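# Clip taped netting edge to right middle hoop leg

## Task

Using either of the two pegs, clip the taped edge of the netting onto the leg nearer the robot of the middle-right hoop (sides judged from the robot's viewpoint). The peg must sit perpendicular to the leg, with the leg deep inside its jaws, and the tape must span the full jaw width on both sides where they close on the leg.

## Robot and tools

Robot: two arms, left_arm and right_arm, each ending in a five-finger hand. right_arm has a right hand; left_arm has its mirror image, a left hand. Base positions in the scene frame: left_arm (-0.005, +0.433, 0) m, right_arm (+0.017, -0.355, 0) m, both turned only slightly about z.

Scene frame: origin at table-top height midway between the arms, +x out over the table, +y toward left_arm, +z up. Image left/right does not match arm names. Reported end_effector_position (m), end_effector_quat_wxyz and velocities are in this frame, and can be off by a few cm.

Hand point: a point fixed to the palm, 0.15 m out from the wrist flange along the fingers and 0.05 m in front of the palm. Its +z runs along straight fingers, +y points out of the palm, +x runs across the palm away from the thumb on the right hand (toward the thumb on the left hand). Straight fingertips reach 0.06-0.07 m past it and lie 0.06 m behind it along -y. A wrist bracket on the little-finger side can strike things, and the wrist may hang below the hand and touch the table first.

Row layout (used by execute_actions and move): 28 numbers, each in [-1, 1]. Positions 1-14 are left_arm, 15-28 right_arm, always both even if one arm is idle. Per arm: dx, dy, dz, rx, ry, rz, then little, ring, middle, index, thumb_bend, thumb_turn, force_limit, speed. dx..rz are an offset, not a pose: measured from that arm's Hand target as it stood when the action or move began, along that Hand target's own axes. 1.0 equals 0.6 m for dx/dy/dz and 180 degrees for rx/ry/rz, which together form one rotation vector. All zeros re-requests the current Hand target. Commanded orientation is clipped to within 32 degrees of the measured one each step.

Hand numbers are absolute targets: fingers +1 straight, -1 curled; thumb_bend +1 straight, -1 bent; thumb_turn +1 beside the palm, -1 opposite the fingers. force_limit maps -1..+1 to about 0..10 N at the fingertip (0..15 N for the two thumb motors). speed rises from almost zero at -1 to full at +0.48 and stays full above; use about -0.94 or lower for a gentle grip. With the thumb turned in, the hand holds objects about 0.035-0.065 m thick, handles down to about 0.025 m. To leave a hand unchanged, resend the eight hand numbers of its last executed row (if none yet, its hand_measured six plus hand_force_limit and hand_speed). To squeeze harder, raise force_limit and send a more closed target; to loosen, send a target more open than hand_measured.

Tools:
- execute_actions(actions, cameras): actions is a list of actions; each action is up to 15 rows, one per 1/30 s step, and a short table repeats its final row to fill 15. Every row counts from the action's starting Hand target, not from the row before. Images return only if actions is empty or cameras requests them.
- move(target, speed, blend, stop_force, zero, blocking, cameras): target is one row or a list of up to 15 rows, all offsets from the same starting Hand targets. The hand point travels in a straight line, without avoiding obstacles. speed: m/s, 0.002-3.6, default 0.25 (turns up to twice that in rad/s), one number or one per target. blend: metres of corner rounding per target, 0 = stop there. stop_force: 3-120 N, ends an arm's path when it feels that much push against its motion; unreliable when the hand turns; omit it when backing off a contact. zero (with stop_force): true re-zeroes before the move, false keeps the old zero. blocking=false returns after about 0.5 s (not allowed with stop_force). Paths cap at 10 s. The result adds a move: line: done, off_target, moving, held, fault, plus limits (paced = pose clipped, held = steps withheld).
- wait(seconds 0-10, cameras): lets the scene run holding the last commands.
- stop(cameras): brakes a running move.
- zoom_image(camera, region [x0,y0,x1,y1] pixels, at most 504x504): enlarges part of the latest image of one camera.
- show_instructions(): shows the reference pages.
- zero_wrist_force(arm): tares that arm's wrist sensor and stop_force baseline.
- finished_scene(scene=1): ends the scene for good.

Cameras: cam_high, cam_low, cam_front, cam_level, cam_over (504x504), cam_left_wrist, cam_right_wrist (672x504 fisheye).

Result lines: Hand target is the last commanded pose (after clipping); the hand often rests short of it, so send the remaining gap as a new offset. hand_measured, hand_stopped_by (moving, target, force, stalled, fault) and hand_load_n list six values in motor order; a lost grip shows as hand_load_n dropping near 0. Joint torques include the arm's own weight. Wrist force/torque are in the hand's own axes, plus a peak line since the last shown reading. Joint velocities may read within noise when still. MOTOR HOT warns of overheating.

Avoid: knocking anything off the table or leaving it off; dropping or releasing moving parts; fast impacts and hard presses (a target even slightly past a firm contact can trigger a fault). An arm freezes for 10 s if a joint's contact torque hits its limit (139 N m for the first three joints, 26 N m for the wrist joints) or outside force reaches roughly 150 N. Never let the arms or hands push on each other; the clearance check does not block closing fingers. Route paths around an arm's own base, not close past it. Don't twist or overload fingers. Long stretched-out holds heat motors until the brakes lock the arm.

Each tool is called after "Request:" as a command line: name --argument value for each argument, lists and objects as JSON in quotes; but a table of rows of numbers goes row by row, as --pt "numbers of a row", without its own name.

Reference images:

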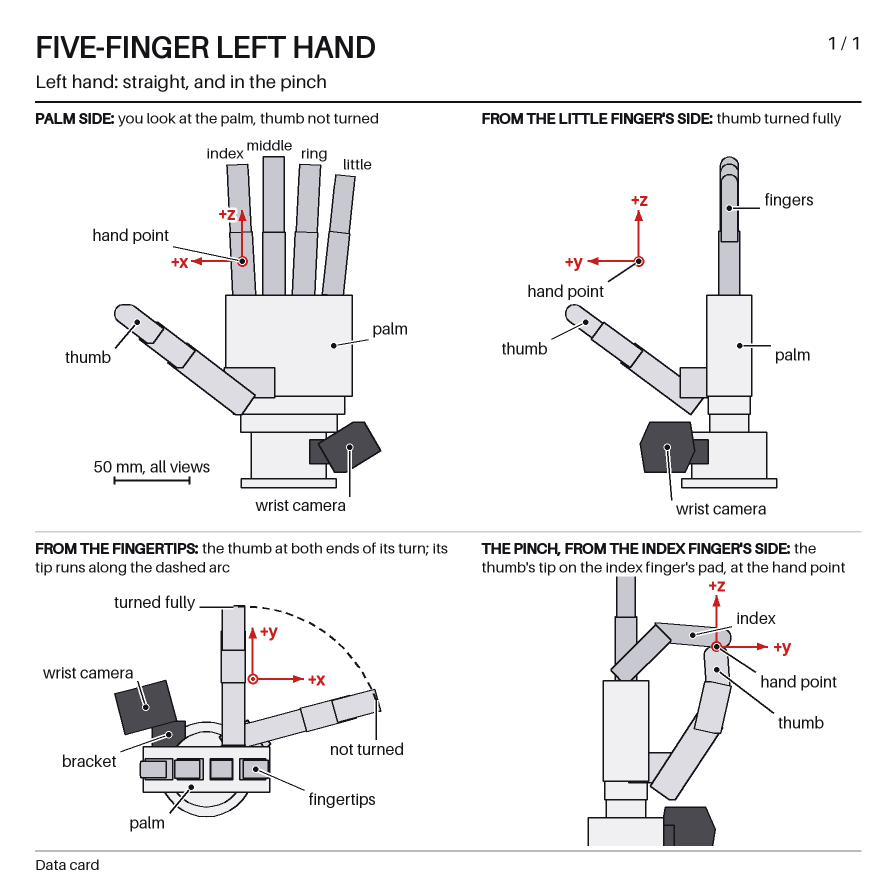

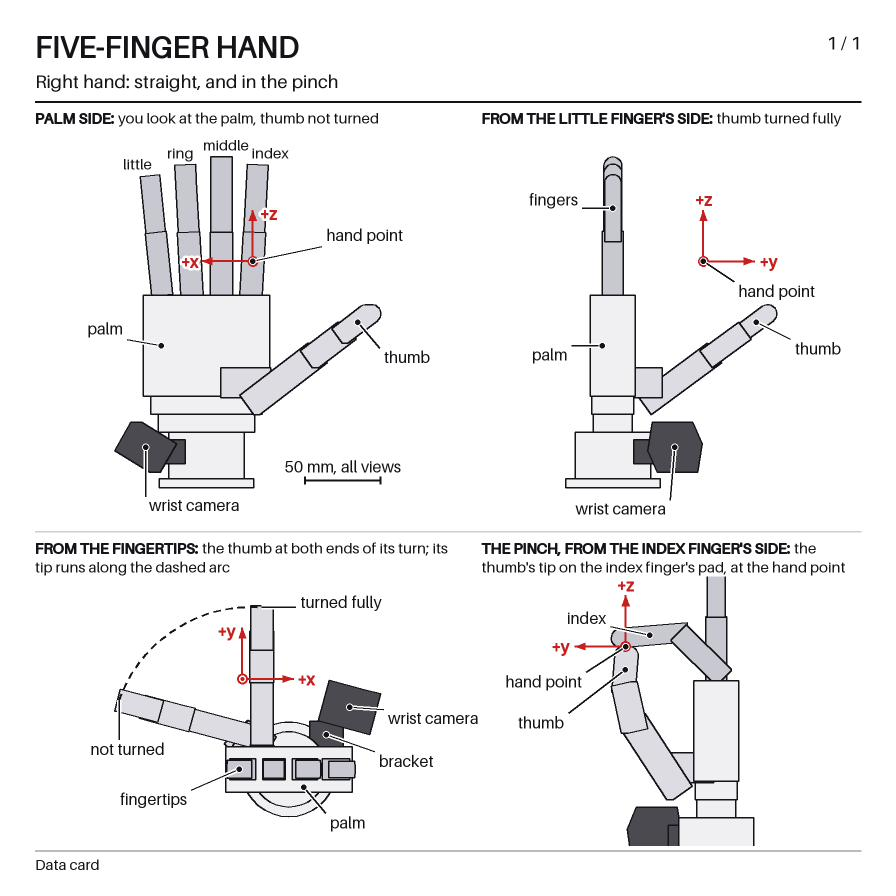

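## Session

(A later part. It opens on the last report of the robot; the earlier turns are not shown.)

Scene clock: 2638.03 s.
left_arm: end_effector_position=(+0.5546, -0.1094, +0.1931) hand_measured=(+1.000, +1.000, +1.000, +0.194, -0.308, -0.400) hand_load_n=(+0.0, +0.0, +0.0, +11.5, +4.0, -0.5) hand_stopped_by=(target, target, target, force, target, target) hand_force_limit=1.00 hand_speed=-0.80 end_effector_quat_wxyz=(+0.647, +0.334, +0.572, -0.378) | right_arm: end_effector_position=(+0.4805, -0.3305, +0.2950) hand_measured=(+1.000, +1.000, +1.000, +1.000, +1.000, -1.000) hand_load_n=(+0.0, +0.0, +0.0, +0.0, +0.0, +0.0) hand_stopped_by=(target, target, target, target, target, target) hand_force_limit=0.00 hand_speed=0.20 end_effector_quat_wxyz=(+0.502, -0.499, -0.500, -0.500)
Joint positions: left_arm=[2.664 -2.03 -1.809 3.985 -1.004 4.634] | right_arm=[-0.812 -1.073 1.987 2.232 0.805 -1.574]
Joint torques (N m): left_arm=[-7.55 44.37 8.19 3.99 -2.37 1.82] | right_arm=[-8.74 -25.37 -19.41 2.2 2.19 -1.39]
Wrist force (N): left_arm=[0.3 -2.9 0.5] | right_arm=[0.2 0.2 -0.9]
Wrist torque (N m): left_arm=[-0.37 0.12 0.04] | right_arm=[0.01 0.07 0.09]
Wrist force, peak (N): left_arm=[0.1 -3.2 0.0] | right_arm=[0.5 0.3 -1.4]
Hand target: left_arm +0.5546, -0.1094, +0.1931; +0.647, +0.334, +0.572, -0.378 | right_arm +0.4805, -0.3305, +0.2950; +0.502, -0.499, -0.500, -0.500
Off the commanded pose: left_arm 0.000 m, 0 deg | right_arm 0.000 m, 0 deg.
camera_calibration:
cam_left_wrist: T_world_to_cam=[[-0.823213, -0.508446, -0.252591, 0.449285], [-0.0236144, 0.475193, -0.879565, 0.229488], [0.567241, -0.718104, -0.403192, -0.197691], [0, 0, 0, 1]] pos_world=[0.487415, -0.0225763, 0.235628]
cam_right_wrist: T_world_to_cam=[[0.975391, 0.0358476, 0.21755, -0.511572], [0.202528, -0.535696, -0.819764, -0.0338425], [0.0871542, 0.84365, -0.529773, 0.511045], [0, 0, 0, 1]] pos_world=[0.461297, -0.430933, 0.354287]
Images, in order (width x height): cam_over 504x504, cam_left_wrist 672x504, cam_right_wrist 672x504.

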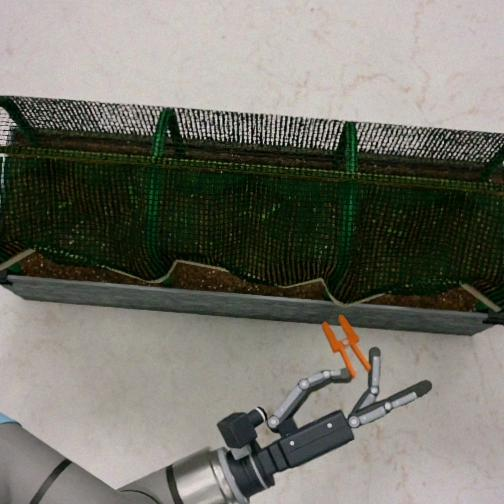

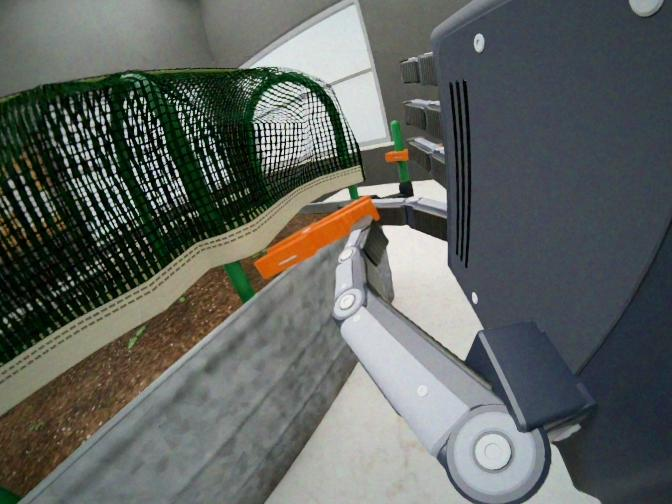

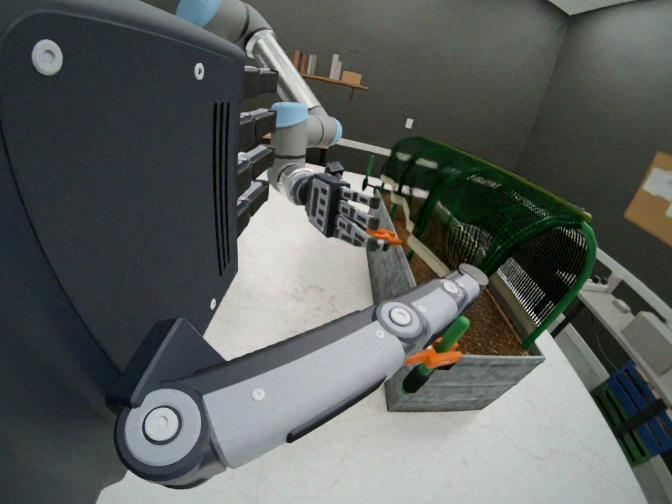

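Request:
execute_actions --actions '[[[0,0,0,0,0,0,1,1,1,0.12,-0.22,-0.44,1.0,-0.8,0,0,0,0,0,0,1,1,1,1,1,-1,0,0.2]],[[0,0,0,0,0,0,1,1,1,0.25,-0.22,-0.44,1.0,-0.6,0,0,0,0,0,0,1,1,1,1,1,-1,0,0.2]],[[0,0,0,0,0,0,1,1,1,0.08,-0.22,-0.44,1.0,0.3,0,0,0,0,0,0,1,1,1,1,1,-1,0,0.2]]]' --cameras '["cam_left_wrist", "cam_over"]'

Request:
zoom_image --camera "cam_left_wrist" --region '[245, 185, 385, 290]'

Request:
zoom_image --camera "cam_over" --region '[315, 305, 385, 375]'

Scene clock: 2649.87 s.
left_arm: end_effector_position=(+0.5546, -0.1094, +0.1931) hand_measured=(+1.000, +1.000, +1.000, +0.252, -0.218, -0.440) hand_load_n=(+0.0, +0.0, +0.0, +10.0, +6.5, -0.5) hand_stopped_by=(target, target, target, force, target, target) hand_force_limit=1.00 hand_speed=0.30 end_effector_quat_wxyz=(+0.647, +0.334, +0.572, -0.378) | right_arm: end_effector_position=(+0.4805, -0.3305, +0.2950) hand_measured=(+1.000, +1.000, +1.000, +1.000, +1.000, -1.000) hand_load_n=(+0.0, +0.0, -0.5, +0.0, +0.0, +0.5) hand_stopped_by=(target, target, target, target, target, target) hand_force_limit=0.00 hand_speed=0.20 end_effector_quat_wxyz=(+0.502, -0.499, -0.500, -0.500)
Joint positions: left_arm=[2.664 -2.03 -1.809 3.985 -1.004 4.634] | right_arm=[-0.812 -1.073 1.987 2.232 0.805 -1.574]
Joint torques (N m): left_arm=[-6.35 45.48 8.21 4.03 -2.26 1.54] | right_arm=[-8.12 -26.3 -19.66 2.2 2.18 -1.37]
Wrist force (N): left_arm=[0.2 -2.6 0.0] | right_arm=[0.3 0.4 -1.3]
Wrist torque (N m): left_arm=[-0.30 0.12 0.02] | right_arm=[0.05 0.07 0.09]
Wrist force, peak (N): left_arm=[0.1 -3.2 0.3] | right_arm=[0.6 0.1 -1.5]
Hand target: left_arm +0.5546, -0.1094, +0.1931; +0.647, +0.334, +0.572, -0.378 | right_arm +0.4805, -0.3305, +0.2950; +0.502, -0.499, -0.500, -0.500
Off the commanded pose: left_arm 0.000 m, 0 deg | right_arm 0.000 m, 0 deg.
camera_calibration:
cam_left_wrist: T_world_to_cam=[[-0.823213, -0.508446, -0.252591, 0.449285], [-0.0236144, 0.475193, -0.879565, 0.229488], [0.567241, -0.718104, -0.403192, -0.197691], [0, 0, 0, 1]] pos_world=[0.487415, -0.0225763, 0.235628]
Images, in order (width x height): cam_over 504x504, cam_left_wrist 672x504.

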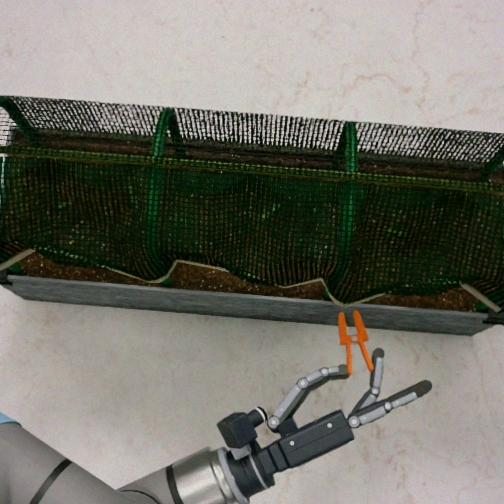

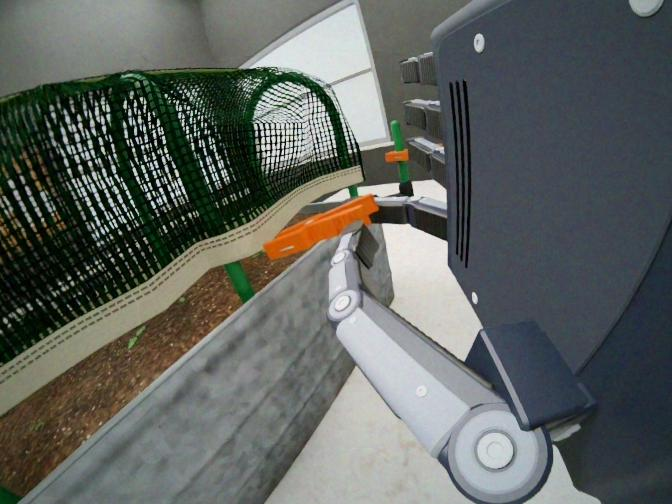

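Scaled by 3.600 from the camera's 672x504 image, which has a finer 960x720 frame.

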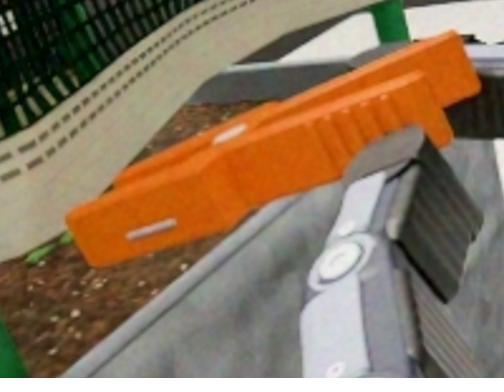

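Scaled by 7.200.

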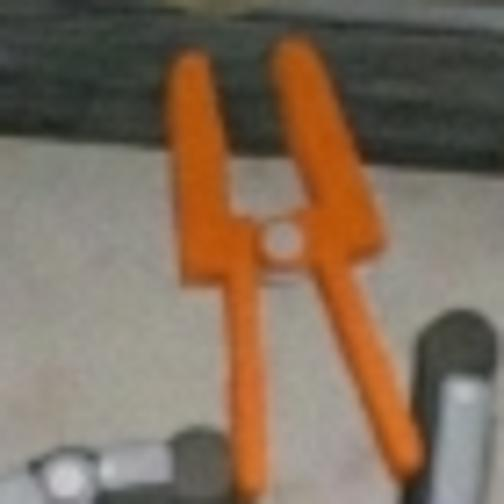

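Request:
execute_actions --actions '[[[0,0,0,0,0,0,1,1,1,0.3,-0.22,-0.44,1.0,-0.6,0,0,0,0,0,0,1,1,1,1,1,-1,0,0.2]],[[0,0,0,0,0,0,1,1,1,0.08,-0.22,-0.44,1.0,0.0,0,0,0,0,0,0,1,1,1,1,1,-1,0,0.2]],[[0,0,0,0,0,0,1,1,1,0.08,-0.22,-0.44,1.0,0.0,0,0,0,0,0,0,1,1,1,1,1,-1,0,0.2]]]' --cameras '["cam_left_wrist", "cam_over"]'

Request:
zoom_image --camera "cam_left_wrist" --region '[245, 185, 385, 290]'

Request:
zoom_image --camera "cam_over" --region '[315, 305, 385, 375]'

Scene clock: 2656.07 s.
left_arm: end_effector_position=(+0.5546, -0.1094, +0.1931) hand_measured=(+1.000, +1.000, +1.000, +0.222, -0.218, -0.440) hand_load_n=(+0.0, +0.0, +0.0, +11.0, +7.0, +0.0) hand_stopped_by=(target, target, target, force, target, target) hand_force_limit=1.00 hand_speed=0.00 end_effector_quat_wxyz=(+0.647, +0.334, +0.572, -0.378) | right_arm: end_effector_position=(+0.4805, -0.3305, +0.2950) hand_measured=(+1.000, +1.000, +1.000, +1.000, +1.000, -1.000) hand_load_n=(+0.0, -0.5, +0.0, +0.0, +0.0, +0.0) hand_stopped_by=(target, target, target, target, target, target) hand_force_limit=0.00 hand_speed=0.20 end_effector_quat_wxyz=(+0.502, -0.499, -0.500, -0.500)
Joint positions: left_arm=[2.664 -2.03 -1.809 3.985 -1.004 4.634] | right_arm=[-0.812 -1.073 1.987 2.232 0.805 -1.574]
Joint torques (N m): left_arm=[-6.25 44.98 7.99 3.51 -2.19 1.43] | right_arm=[-7.69 -25.67 -19.49 2.16 2.14 -1.23]
Wrist force (N): left_arm=[0.3 -3.1 0.1] | right_arm=[0.2 0.5 -1.0]
Wrist torque (N m): left_arm=[-0.37 0.11 0.05] | right_arm=[0.06 0.08 0.08]
Wrist force, peak (N): left_arm=[0.4 -3.1 0.0] | right_arm=[0.5 0.6 -1.3]
Hand target: left_arm +0.5546, -0.1094, +0.1931; +0.647, +0.334, +0.572, -0.378 | right_arm +0.4805, -0.3305, +0.2950; +0.502, -0.499, -0.500, -0.500
Off the commanded pose: left_arm 0.000 m, 0 deg | right_arm 0.000 m, 0 deg.
camera_calibration:
cam_left_wrist: T_world_to_cam=[[-0.823213, -0.508446, -0.252591, 0.449285], [-0.0236144, 0.475193, -0.879565, 0.229488], [0.567241, -0.718104, -0.403192, -0.197691], [0, 0, 0, 1]] pos_world=[0.487415, -0.0225763, 0.235628]
Images, in order (width x height): cam_over 504x504, cam_left_wrist 672x504.

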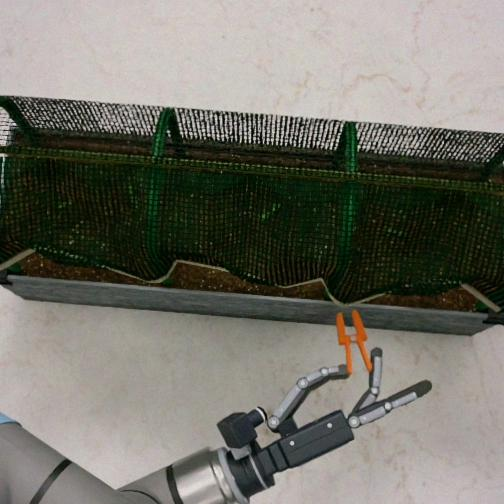

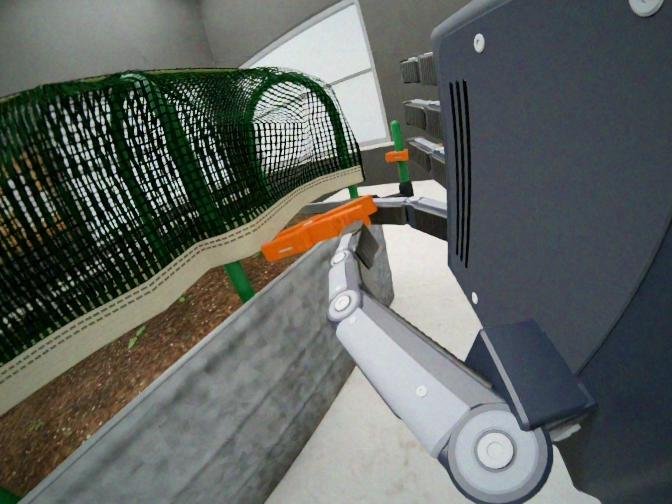

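Scaled by 3.600 from the camera's 672x504 image, which has a finer 960x720 frame.

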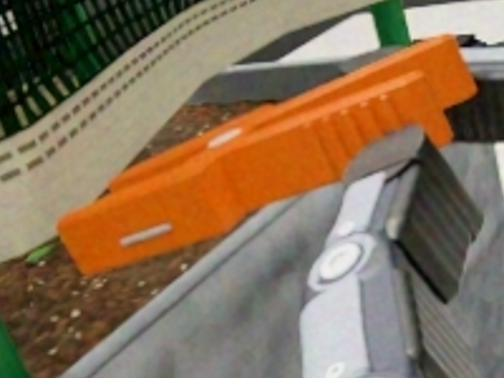

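Scaled by 7.200.

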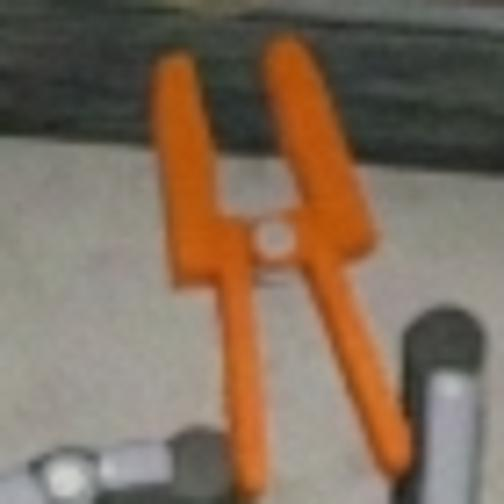

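Request:
execute_actions --actions '[[[0,0,0,0,0,0,1,1,1,0.28,-0.22,-0.44,1.0,-0.6,0,0,0,0,0,0,1,1,1,1,1,-1,0,0.2]],[[0,0,0,0,0,0,1,1,1,0.08,-0.22,-0.44,1.0,0.48,0,0,0,0,0,0,1,1,1,1,1,-1,0,0.2]],[[0,0,0,0,0,0,1,1,1,0.08,-0.22,-0.44,1.0,0.48,0,0,0,0,0,0,1,1,1,1,1,-1,0,0.2]]]' --cameras '["cam_left_wrist", "cam_over"]'

Request:
zoom_image --camera "cam_over" --region '[315, 305, 385, 375]'

Scene clock: 2662.50 s.
left_arm: end_effector_position=(+0.5546, -0.1094, +0.1931) hand_measured=(+1.000, +1.000, +1.000, +0.172, -0.216, -0.440) hand_load_n=(+0.0, +0.0, +0.5, +12.0, +7.0, -0.5) hand_stopped_by=(target, target, target, force, target, target) hand_force_limit=1.00 hand_speed=0.48 end_effector_quat_wxyz=(+0.647, +0.334, +0.572, -0.378) | right_arm: end_effector_position=(+0.4805, -0.3305, +0.2950) hand_measured=(+1.000, +1.000, +1.000, +1.000, +1.000, -1.000) hand_load_n=(+0.0, +0.0, +0.0, +0.0, +0.0, +0.5) hand_stopped_by=(target, target, target, target, target, target) hand_force_limit=0.00 hand_speed=0.20 end_effector_quat_wxyz=(+0.502, -0.499, -0.500, -0.500)
Joint positions: left_arm=[2.664 -2.03 -1.809 3.985 -1.004 4.634] | right_arm=[-0.812 -1.073 1.987 2.232 0.805 -1.574]
Joint torques (N m): left_arm=[-5.17 44.39 9.08 3.14 -1.91 1.57] | right_arm=[-7.67 -26.1 -19.02 2.1 2.26 -1.15]
Wrist force (N): left_arm=[0.2 -3.1 0.1] | right_arm=[0.5 0.4 -1.0]
Wrist torque (N m): left_arm=[-0.37 0.13 0.04] | right_arm=[0.04 0.02 0.10]
Wrist force, peak (N): left_arm=[0.1 -3.2 0.1] | right_arm=[0.5 0.6 -1.4]
Hand target: left_arm +0.5546, -0.1094, +0.1931; +0.647, +0.334, +0.572, -0.378 | right_arm +0.4805, -0.3305, +0.2950; +0.502, -0.499, -0.500, -0.500
Off the commanded pose: left_arm 0.000 m, 0 deg | right_arm 0.000 m, 0 deg.
camera_calibration:
cam_left_wrist: T_world_to_cam=[[-0.823213, -0.508446, -0.252591, 0.449285], [-0.0236144, 0.475193, -0.879565, 0.229488], [0.567241, -0.718104, -0.403192, -0.197691], [0, 0, 0, 1]] pos_world=[0.487415, -0.0225763, 0.235628]
Images, in order (width x height): cam_over 504x504, cam_left_wrist 672x504.

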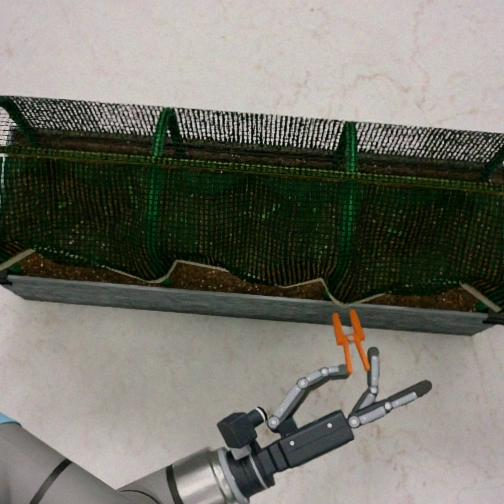

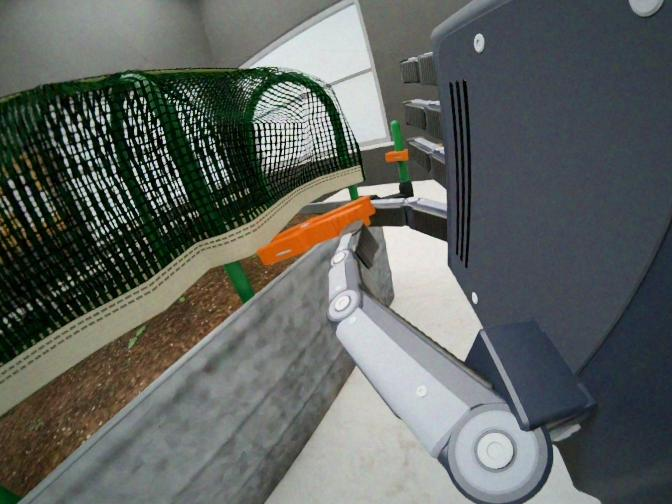

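Scaled by 7.200.

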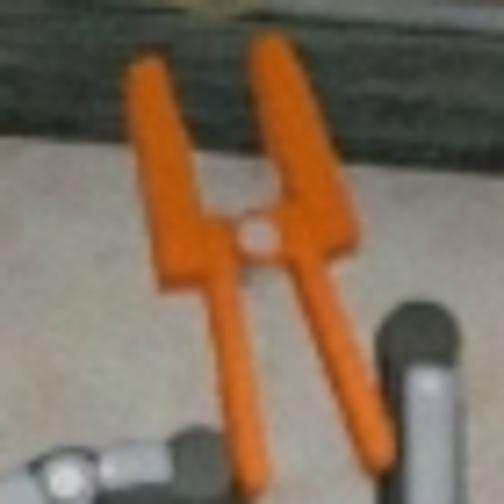

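Request:
execute_actions --actions '[[[0,0,0,0,0,0,1,1,1,0.08,-0.28,-0.42,1.0,-0.7,0,0,0,0,0,0,1,1,1,1,1,-1,0,0.2]],[[0,0,0,0,0,0,1,1,1,0.08,-0.28,-0.42,1.0,-0.7,0,0,0,0,0,0,1,1,1,1,1,-1,0,0.2]],[[0,0,0,0,0,0,1,1,1,0.27,-0.28,-0.42,1.0,-0.5,0,0,0,0,0,0,1,1,1,1,1,-1,0,0.2]],[[0,0,0,0,0,0,1,1,1,0.0,-0.28,-0.42,1.0,0.6,0,0,0,0,0,0,1,1,1,1,1,-1,0,0.2]]]' --cameras '["cam_left_wrist", "cam_over", "cam_right_wrist"]'

Request:
zoom_image --camera "cam_over" --region '[315, 305, 385, 375]'

Request:
zoom_image --camera "cam_left_wrist" --region '[245, 185, 385, 290]'

Request:
zoom_image --camera "cam_right_wrist" --region '[350, 200, 430, 260]'

Scene clock: 2669.67 s.
left_arm: end_effector_position=(+0.5546, -0.1094, +0.1931) hand_measured=(+1.000, +1.000, +1.000, +0.272, -0.276, -0.420) hand_load_n=(+0.0, +0.0, +0.0, +10.5, +5.0, -0.5) hand_stopped_by=(target, target, target, force, target, target) hand_force_limit=1.00 hand_speed=0.60 end_effector_quat_wxyz=(+0.647, +0.334, +0.572, -0.378) | right_arm: end_effector_position=(+0.4805, -0.3305, +0.2950) hand_measured=(+1.000, +1.000, +1.000, +1.000, +1.000, -1.000) hand_load_n=(+0.0, +0.0, +0.0, +0.0, +0.0, +0.0) hand_stopped_by=(target, target, target, target, target, target) hand_force_limit=0.00 hand_speed=0.20 end_effector_quat_wxyz=(+0.502, -0.499, -0.500, -0.500)
Joint positions: left_arm=[2.664 -2.03 -1.809 3.985 -1.004 4.634] | right_arm=[-0.812 -1.073 1.987 2.232 0.805 -1.574]
Joint torques (N m): left_arm=[-3.72 43.74 8.83 2.66 -1.6 1.43] | right_arm=[-7.19 -25.64 -19.08 2.12 2.16 -1.18]
Wrist force (N): left_arm=[0.3 -2.8 0.1] | right_arm=[0.3 0.3 -1.1]
Wrist torque (N m): left_arm=[-0.33 0.11 0.04] | right_arm=[0.04 0.07 0.09]
Wrist force, peak (N): left_arm=[0.2 -3.3 0.1] | right_arm=[0.6 0.5 -1.4]
Hand target: left_arm +0.5546, -0.1094, +0.1931; +0.647, +0.334, +0.572, -0.378 | right_arm +0.4805, -0.3305, +0.2950; +0.502, -0.499, -0.500, -0.500
Off the commanded pose: left_arm 0.000 m, 0 deg | right_arm 0.000 m, 0 deg.
camera_calibration:
cam_left_wrist: T_world_to_cam=[[-0.823213, -0.508446, -0.252591, 0.449285], [-0.0236144, 0.475193, -0.879565, 0.229488], [0.567241, -0.718104, -0.403192, -0.197691], [0, 0, 0, 1]] pos_world=[0.487415, -0.0225763, 0.235628]
cam_right_wrist: T_world_to_cam=[[0.975391, 0.0358476, 0.21755, -0.511572], [0.202528, -0.535696, -0.819764, -0.0338425], [0.0871542, 0.84365, -0.529773, 0.511045], [0, 0, 0, 1]] pos_world=[0.461297, -0.430933, 0.354287]
Images, in order (width x height): cam_over 504x504, cam_left_wrist 672x504, cam_right_wrist 672x504.

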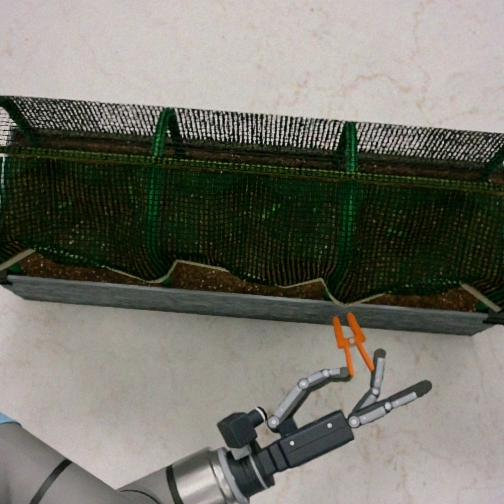

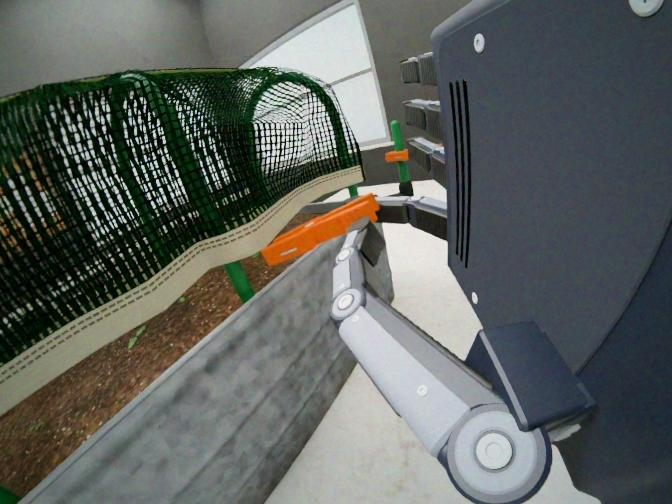

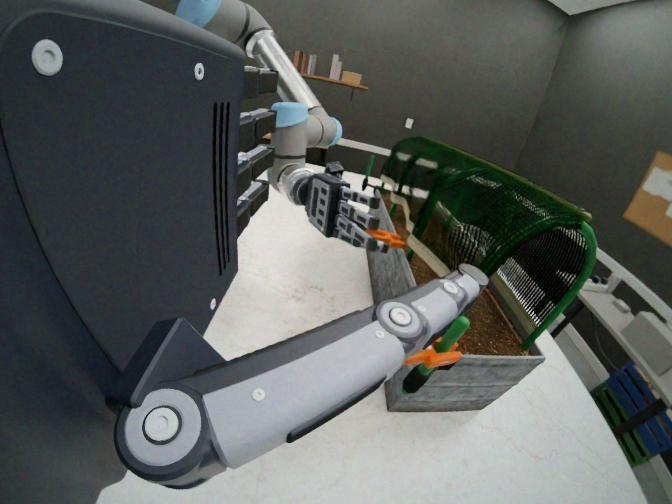

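Scaled by 7.200.

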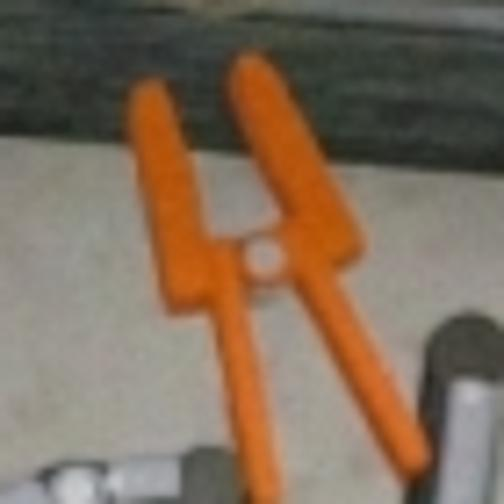

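Scaled by 3.600 from the camera's 672x504 image, which has a finer 960x720 frame.

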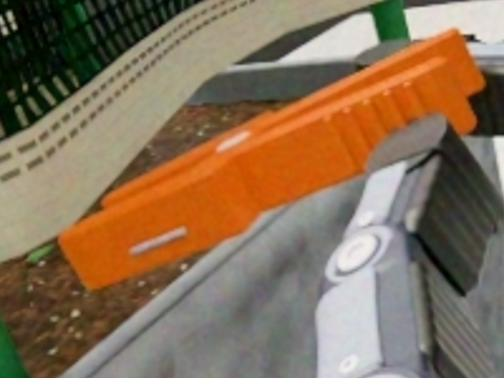

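Scaled by 6.300 from the camera's 672x504 image, which has a finer 960x720 frame.

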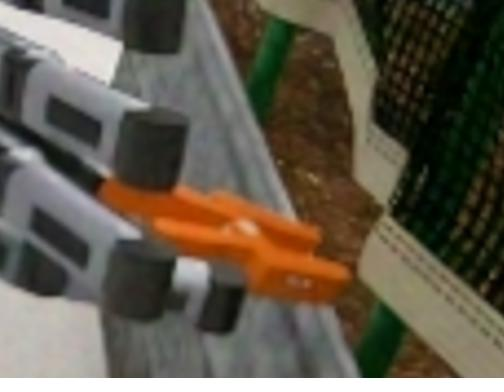

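Request:
execute_actions --actions '[[[0,0,0,0,0,0,1,1,1,0.32,-0.28,-0.42,1.0,-0.5,0,0,0,0,0,0,1,1,1,1,1,-1,0,0.2]],[[0,0,0,0,0,0,1,1,1,-0.05,-0.28,-0.42,1.0,0.6,0,0,0,0,0,0,1,1,1,1,1,-1,0,0.2]]]' --cameras '["cam_left_wrist", "cam_over", "cam_right_wrist"]'

Request:
zoom_image --camera "cam_over" --region '[315, 305, 385, 375]'

Request:
zoom_image --camera "cam_left_wrist" --region '[245, 185, 385, 290]'

Scene clock: 2673.87 s.
left_arm: end_effector_position=(+0.5546, -0.1094, +0.1931) hand_measured=(+1.000, +1.000, +1.000, +0.210, -0.276, -0.420) hand_load_n=(+0.0, +0.0, +0.0, +11.5, +5.5, -0.5) hand_stopped_by=(target, target, target, force, target, target) hand_force_limit=1.00 hand_speed=0.60 end_effector_quat_wxyz=(+0.647, +0.334, +0.572, -0.378) | right_arm: end_effector_position=(+0.4805, -0.3305, +0.2950) hand_measured=(+1.000, +1.000, +1.000, +1.000, +1.000, -1.000) hand_load_n=(+0.0, +0.0, +0.0, +0.0, +0.0, +0.0) hand_stopped_by=(target, target, target, target, target, target) hand_force_limit=0.00 hand_speed=0.20 end_effector_quat_wxyz=(+0.502, -0.499, -0.500, -0.500)
Joint positions: left_arm=[2.664 -2.03 -1.809 3.985 -1.004 4.634] | right_arm=[-0.812 -1.073 1.987 2.232 0.805 -1.574]
Joint torques (N m): left_arm=[-2.69 42.93 9.56 2.15 -1.31 1.27] | right_arm=[-7.68 -26.1 -18.91 2.1 2.29 -1.16]
Wrist force (N): left_arm=[0.2 -3.0 0.1] | right_arm=[0.6 0.2 -1.3]
Wrist torque (N m): left_arm=[-0.35 0.13 0.04] | right_arm=[0.02 0.03 0.10]
Wrist force, peak (N): left_arm=[0.5 -3.2 0.4] | right_arm=[0.7 0.2 -1.4]
Hand target: left_arm +0.5546, -0.1094, +0.1931; +0.647, +0.334, +0.572, -0.378 | right_arm +0.4805, -0.3305, +0.2950; +0.502, -0.499, -0.500, -0.500
Off the commanded pose: left_arm 0.000 m, 0 deg | right_arm 0.000 m, 0 deg.
camera_calibration:
cam_left_wrist: T_world_to_cam=[[-0.823213, -0.508446, -0.252591, 0.449285], [-0.0236144, 0.475193, -0.879565, 0.229488], [0.567241, -0.718104, -0.403192, -0.197691], [0, 0, 0, 1]] pos_world=[0.487415, -0.0225763, 0.235628]
cam_right_wrist: T_world_to_cam=[[0.975391, 0.0358476, 0.21755, -0.511572], [0.202528, -0.535696, -0.819764, -0.0338425], [0.0871542, 0.84365, -0.529773, 0.511045], [0, 0, 0, 1]] pos_world=[0.461297, -0.430933, 0.354287]
Images, in order (width x height): cam_over 504x504, cam_left_wrist 672x504, cam_right_wrist 672x504.

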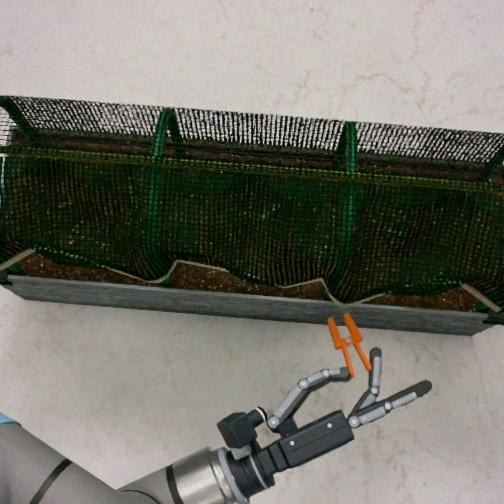

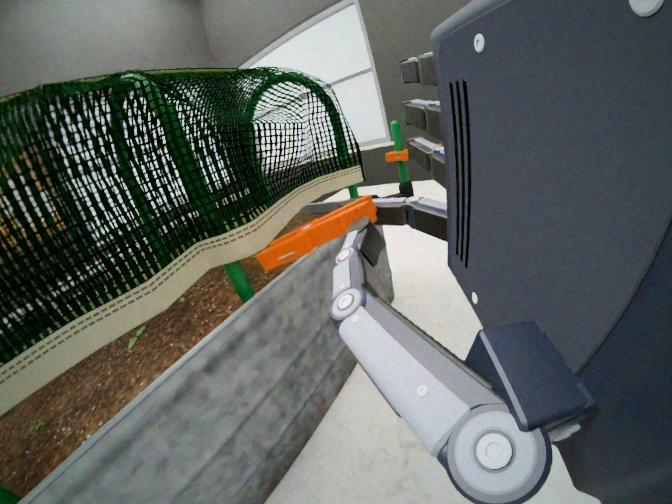

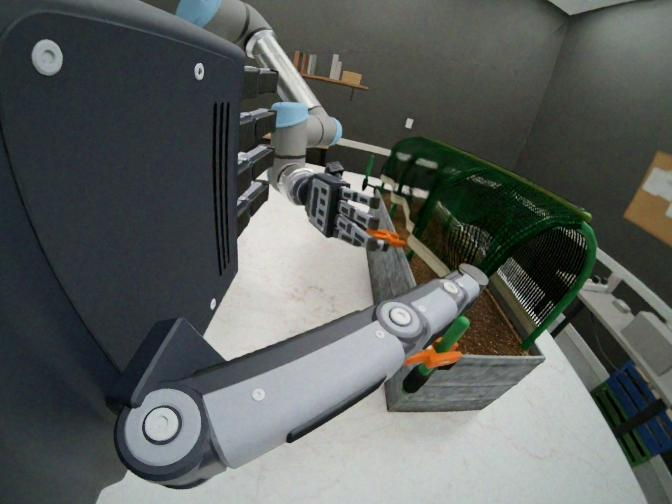

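Scaled by 7.200.

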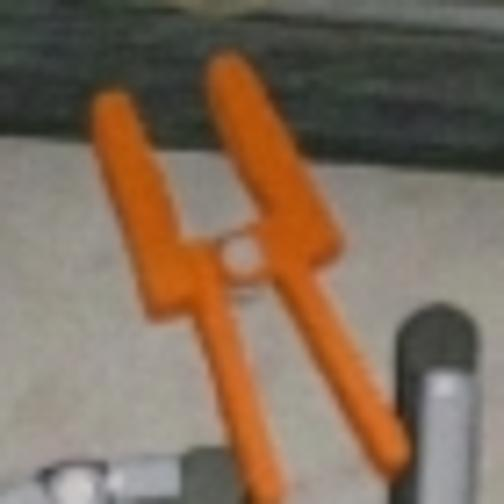

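Scaled by 3.600 from the camera's 672x504 image, which has a finer 960x720 frame.

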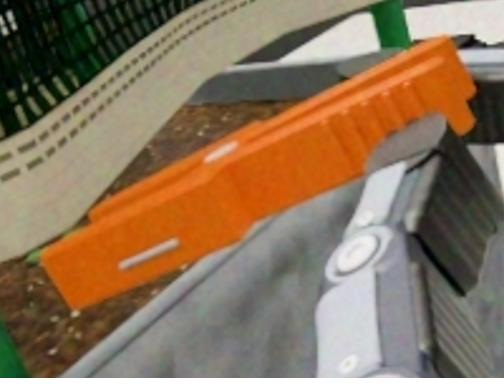

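Request:
execute_actions --actions '[[[0,0,0,0,0,0,1,1,1,-0.05,-0.2,-0.44,1.0,-0.6,0,0,0,0,0,0,1,1,1,1,1,-1,0,0.2]],[[0,0,0,0,0,0,1,1,1,0.32,-0.2,-0.44,1.0,-0.5,0,0,0,0,0,0,1,1,1,1,1,-1,0,0.2]],[[0,0,0,0,0,0,1,1,1,-0.1,-0.2,-0.44,1.0,0.6,0,0,0,0,0,0,1,1,1,1,1,-1,0,0.2]],[[0,0,0,0,0,0,1,1,1,-0.1,-0.2,-0.44,1.0,0.6,0,0,0,0,0,0,1,1,1,1,1,-1,0,0.2]]]' --cameras '["cam_left_wrist", "cam_over"]'

Request:
zoom_image --camera "cam_over" --region '[315, 305, 385, 375]'

Request:
zoom_image --camera "cam_left_wrist" --region '[245, 185, 385, 290]'

Scene clock: 2686.00 s.
left_arm: end_effector_position=(+0.5546, -0.1094, +0.1931) hand_measured=(+1.000, +1.000, +1.000, +0.208, -0.196, -0.440) hand_load_n=(+0.0, +0.0, +0.0, +11.0, +7.0, +0.0) hand_stopped_by=(target, target, target, force, target, target) hand_force_limit=1.00 hand_speed=0.60 end_effector_quat_wxyz=(+0.647, +0.334, +0.572, -0.378) | right_arm: end_effector_position=(+0.4805, -0.3305, +0.2950) hand_measured=(+1.000, +1.000, +1.000, +1.000, +1.000, -1.000) hand_load_n=(+0.0, +0.0, +0.0, +0.0, +0.0, +0.5) hand_stopped_by=(target, target, target, target, target, target) hand_force_limit=0.00 hand_speed=0.20 end_effector_quat_wxyz=(+0.502, -0.499, -0.500, -0.500)
Joint positions: left_arm=[2.664 -2.03 -1.809 3.985 -1.004 4.634] | right_arm=[-0.812 -1.073 1.987 2.232 0.805 -1.574]
Joint torques (N m): left_arm=[-2.06 43.02 10.34 1.82 -1.05 1.13] | right_arm=[-6.54 -26.42 -19.18 2.07 2.1 -0.98]
Wrist force (N): left_arm=[0.3 -2.6 0.2] | right_arm=[0.4 0.6 -1.1]
Wrist torque (N m): left_arm=[-0.30 0.12 0.03] | right_arm=[0.07 0.06 0.10]
Wrist force, peak (N): left_arm=[0.5 -3.2 0.2] | right_arm=[0.8 0.6 -1.2]
Hand target: left_arm +0.5546, -0.1094, +0.1931; +0.647, +0.334, +0.572, -0.378 | right_arm +0.4805, -0.3305, +0.2950; +0.502, -0.499, -0.500, -0.500
Off the commanded pose: left_arm 0.000 m, 0 deg | right_arm 0.000 m, 0 deg.
camera_calibration:
cam_left_wrist: T_world_to_cam=[[-0.823213, -0.508446, -0.252591, 0.449285], [-0.0236144, 0.475193, -0.879565, 0.229488], [0.567241, -0.718104, -0.403192, -0.197691], [0, 0, 0, 1]] pos_world=[0.487415, -0.0225763, 0.235628]
Images, in order (width x height): cam_over 504x504, cam_left_wrist 672x504.

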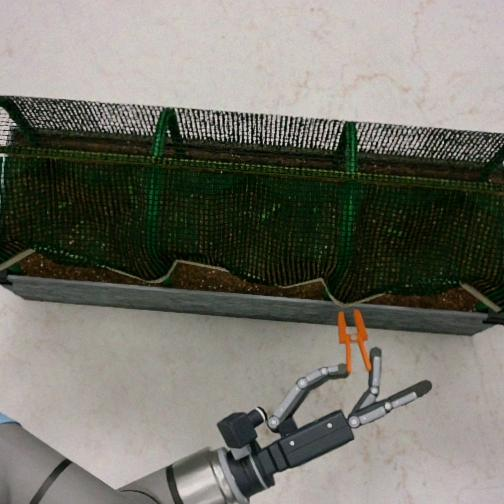

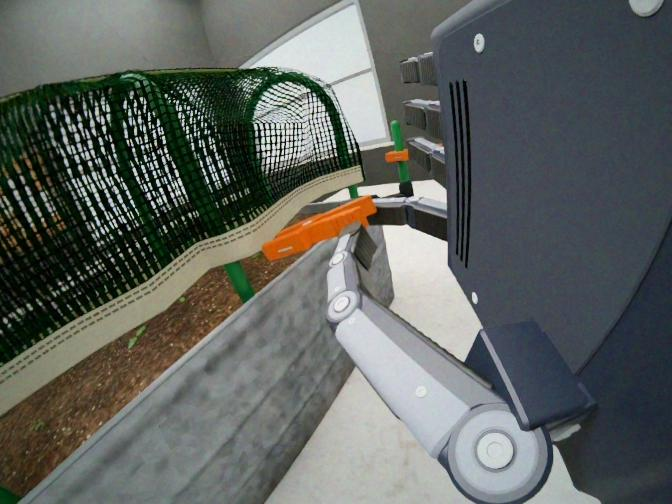

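Scaled by 7.200.

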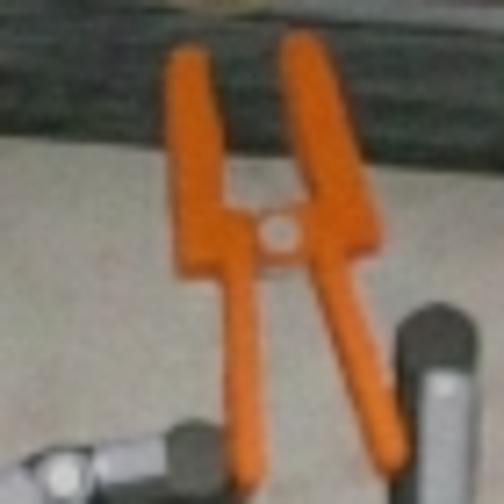

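Scaled by 3.600 from the camera's 672x504 image, which has a finer 960x720 frame.

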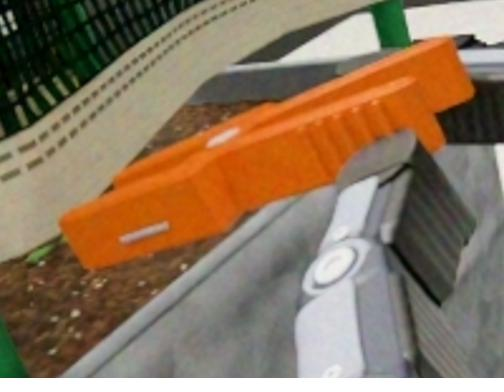

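Request:
execute_actions --actions '[[[0,0,0,0,0,0,1,1,1,-0.1,-0.27,-0.43,1.0,-0.5,0,0,0,0,0,0,1,1,1,1,1,-1,0,0.2]],[[0,0,0,0,0,0,1,1,1,-0.1,-0.27,-0.43,1.0,-0.5,0,0,0,0,0,0,1,1,1,1,1,-1,0,0.2]]]' --cameras '["cam_left_wrist", "cam_over"]'

Request:
zoom_image --camera "cam_over" --region '[315, 305, 385, 375]'

Request:
zoom_image --camera "cam_left_wrist" --region '[245, 185, 385, 290]'

Scene clock: 2690.33 s.
left_arm: end_effector_position=(+0.5546, -0.1094, +0.1931) hand_measured=(+1.000, +1.000, +1.000, +0.208, -0.266, -0.430) hand_load_n=(+0.0, +0.0, +0.0, +11.5, +5.5, -0.5) hand_stopped_by=(target, target, target, force, target, target) hand_force_limit=1.00 hand_speed=-0.50 end_effector_quat_wxyz=(+0.647, +0.334, +0.572, -0.378) | right_arm: end_effector_position=(+0.4805, -0.3305, +0.2950) hand_measured=(+1.000, +1.000, +1.000, +1.000, +1.000, -1.000) hand_load_n=(+0.0, +0.0, +0.0, +0.0, +0.0, +0.5) hand_stopped_by=(target, target, target, target, target, target) hand_force_limit=0.00 hand_speed=0.20 end_effector_quat_wxyz=(+0.502, -0.499, -0.500, -0.500)
Joint positions: left_arm=[2.664 -2.03 -1.809 3.985 -1.004 4.634] | right_arm=[-0.812 -1.073 1.987 2.232 0.805 -1.574]
Joint torques (N m): left_arm=[-0.11 41.89 10.24 1.55 -0.9 0.89] | right_arm=[-6.82 -26.52 -19.2 1.97 2.02 -1.04]
Wrist force (N): left_arm=[0.2 -2.8 0.3] | right_arm=[0.5 0.3 -1.2]
Wrist torque (N m): left_arm=[-0.35 0.12 0.04] | right_arm=[0.04 0.05 0.10]
Wrist force, peak (N): left_arm=[0.2 -3.1 0.4] | right_arm=[0.5 0.5 -1.5]
Hand target: left_arm +0.5546, -0.1094, +0.1931; +0.647, +0.334, +0.572, -0.378 | right_arm +0.4805, -0.3305, +0.2950; +0.502, -0.499, -0.500, -0.500
Off the commanded pose: left_arm 0.000 m, 0 deg | right_arm 0.000 m, 0 deg.
camera_calibration:
cam_left_wrist: T_world_to_cam=[[-0.823213, -0.508446, -0.252591, 0.449285], [-0.0236144, 0.475193, -0.879565, 0.229488], [0.567241, -0.718104, -0.403192, -0.197691], [0, 0, 0, 1]] pos_world=[0.487415, -0.0225763, 0.235628]
Images, in order (width x height): cam_over 504x504, cam_left_wrist 672x504.

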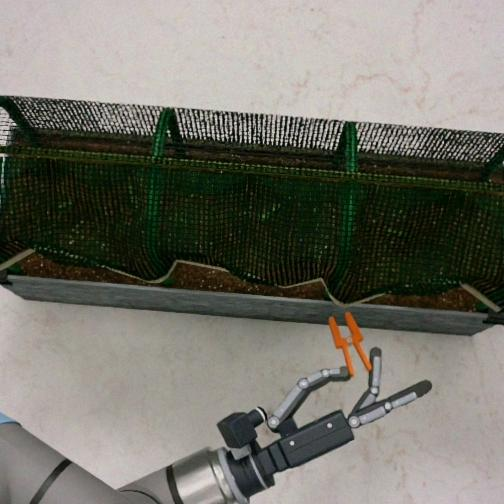

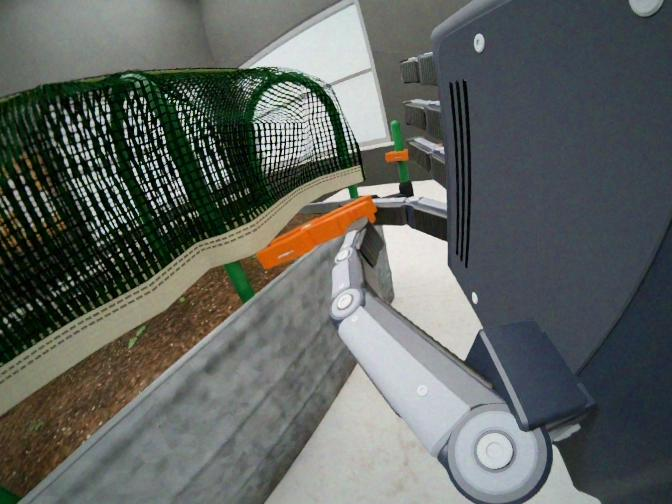

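Scaled by 7.200.

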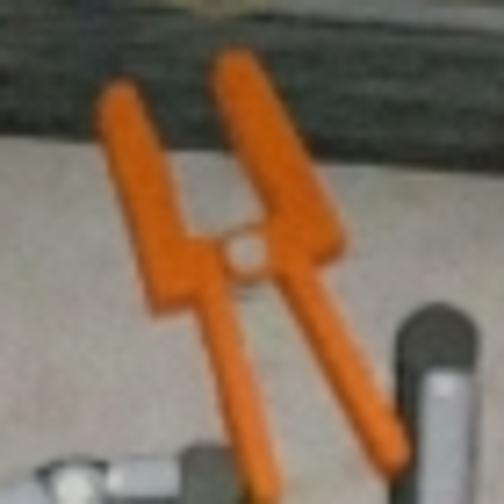

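Scaled by 3.600 from the camera's 672x504 image, which has a finer 960x720 frame.

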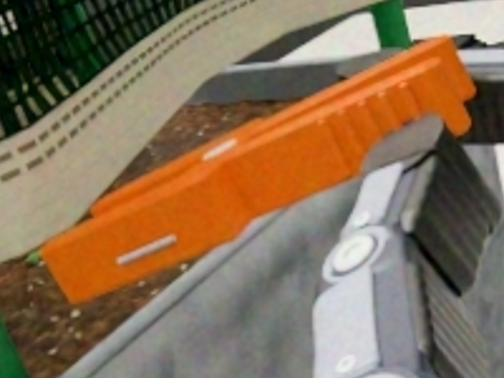

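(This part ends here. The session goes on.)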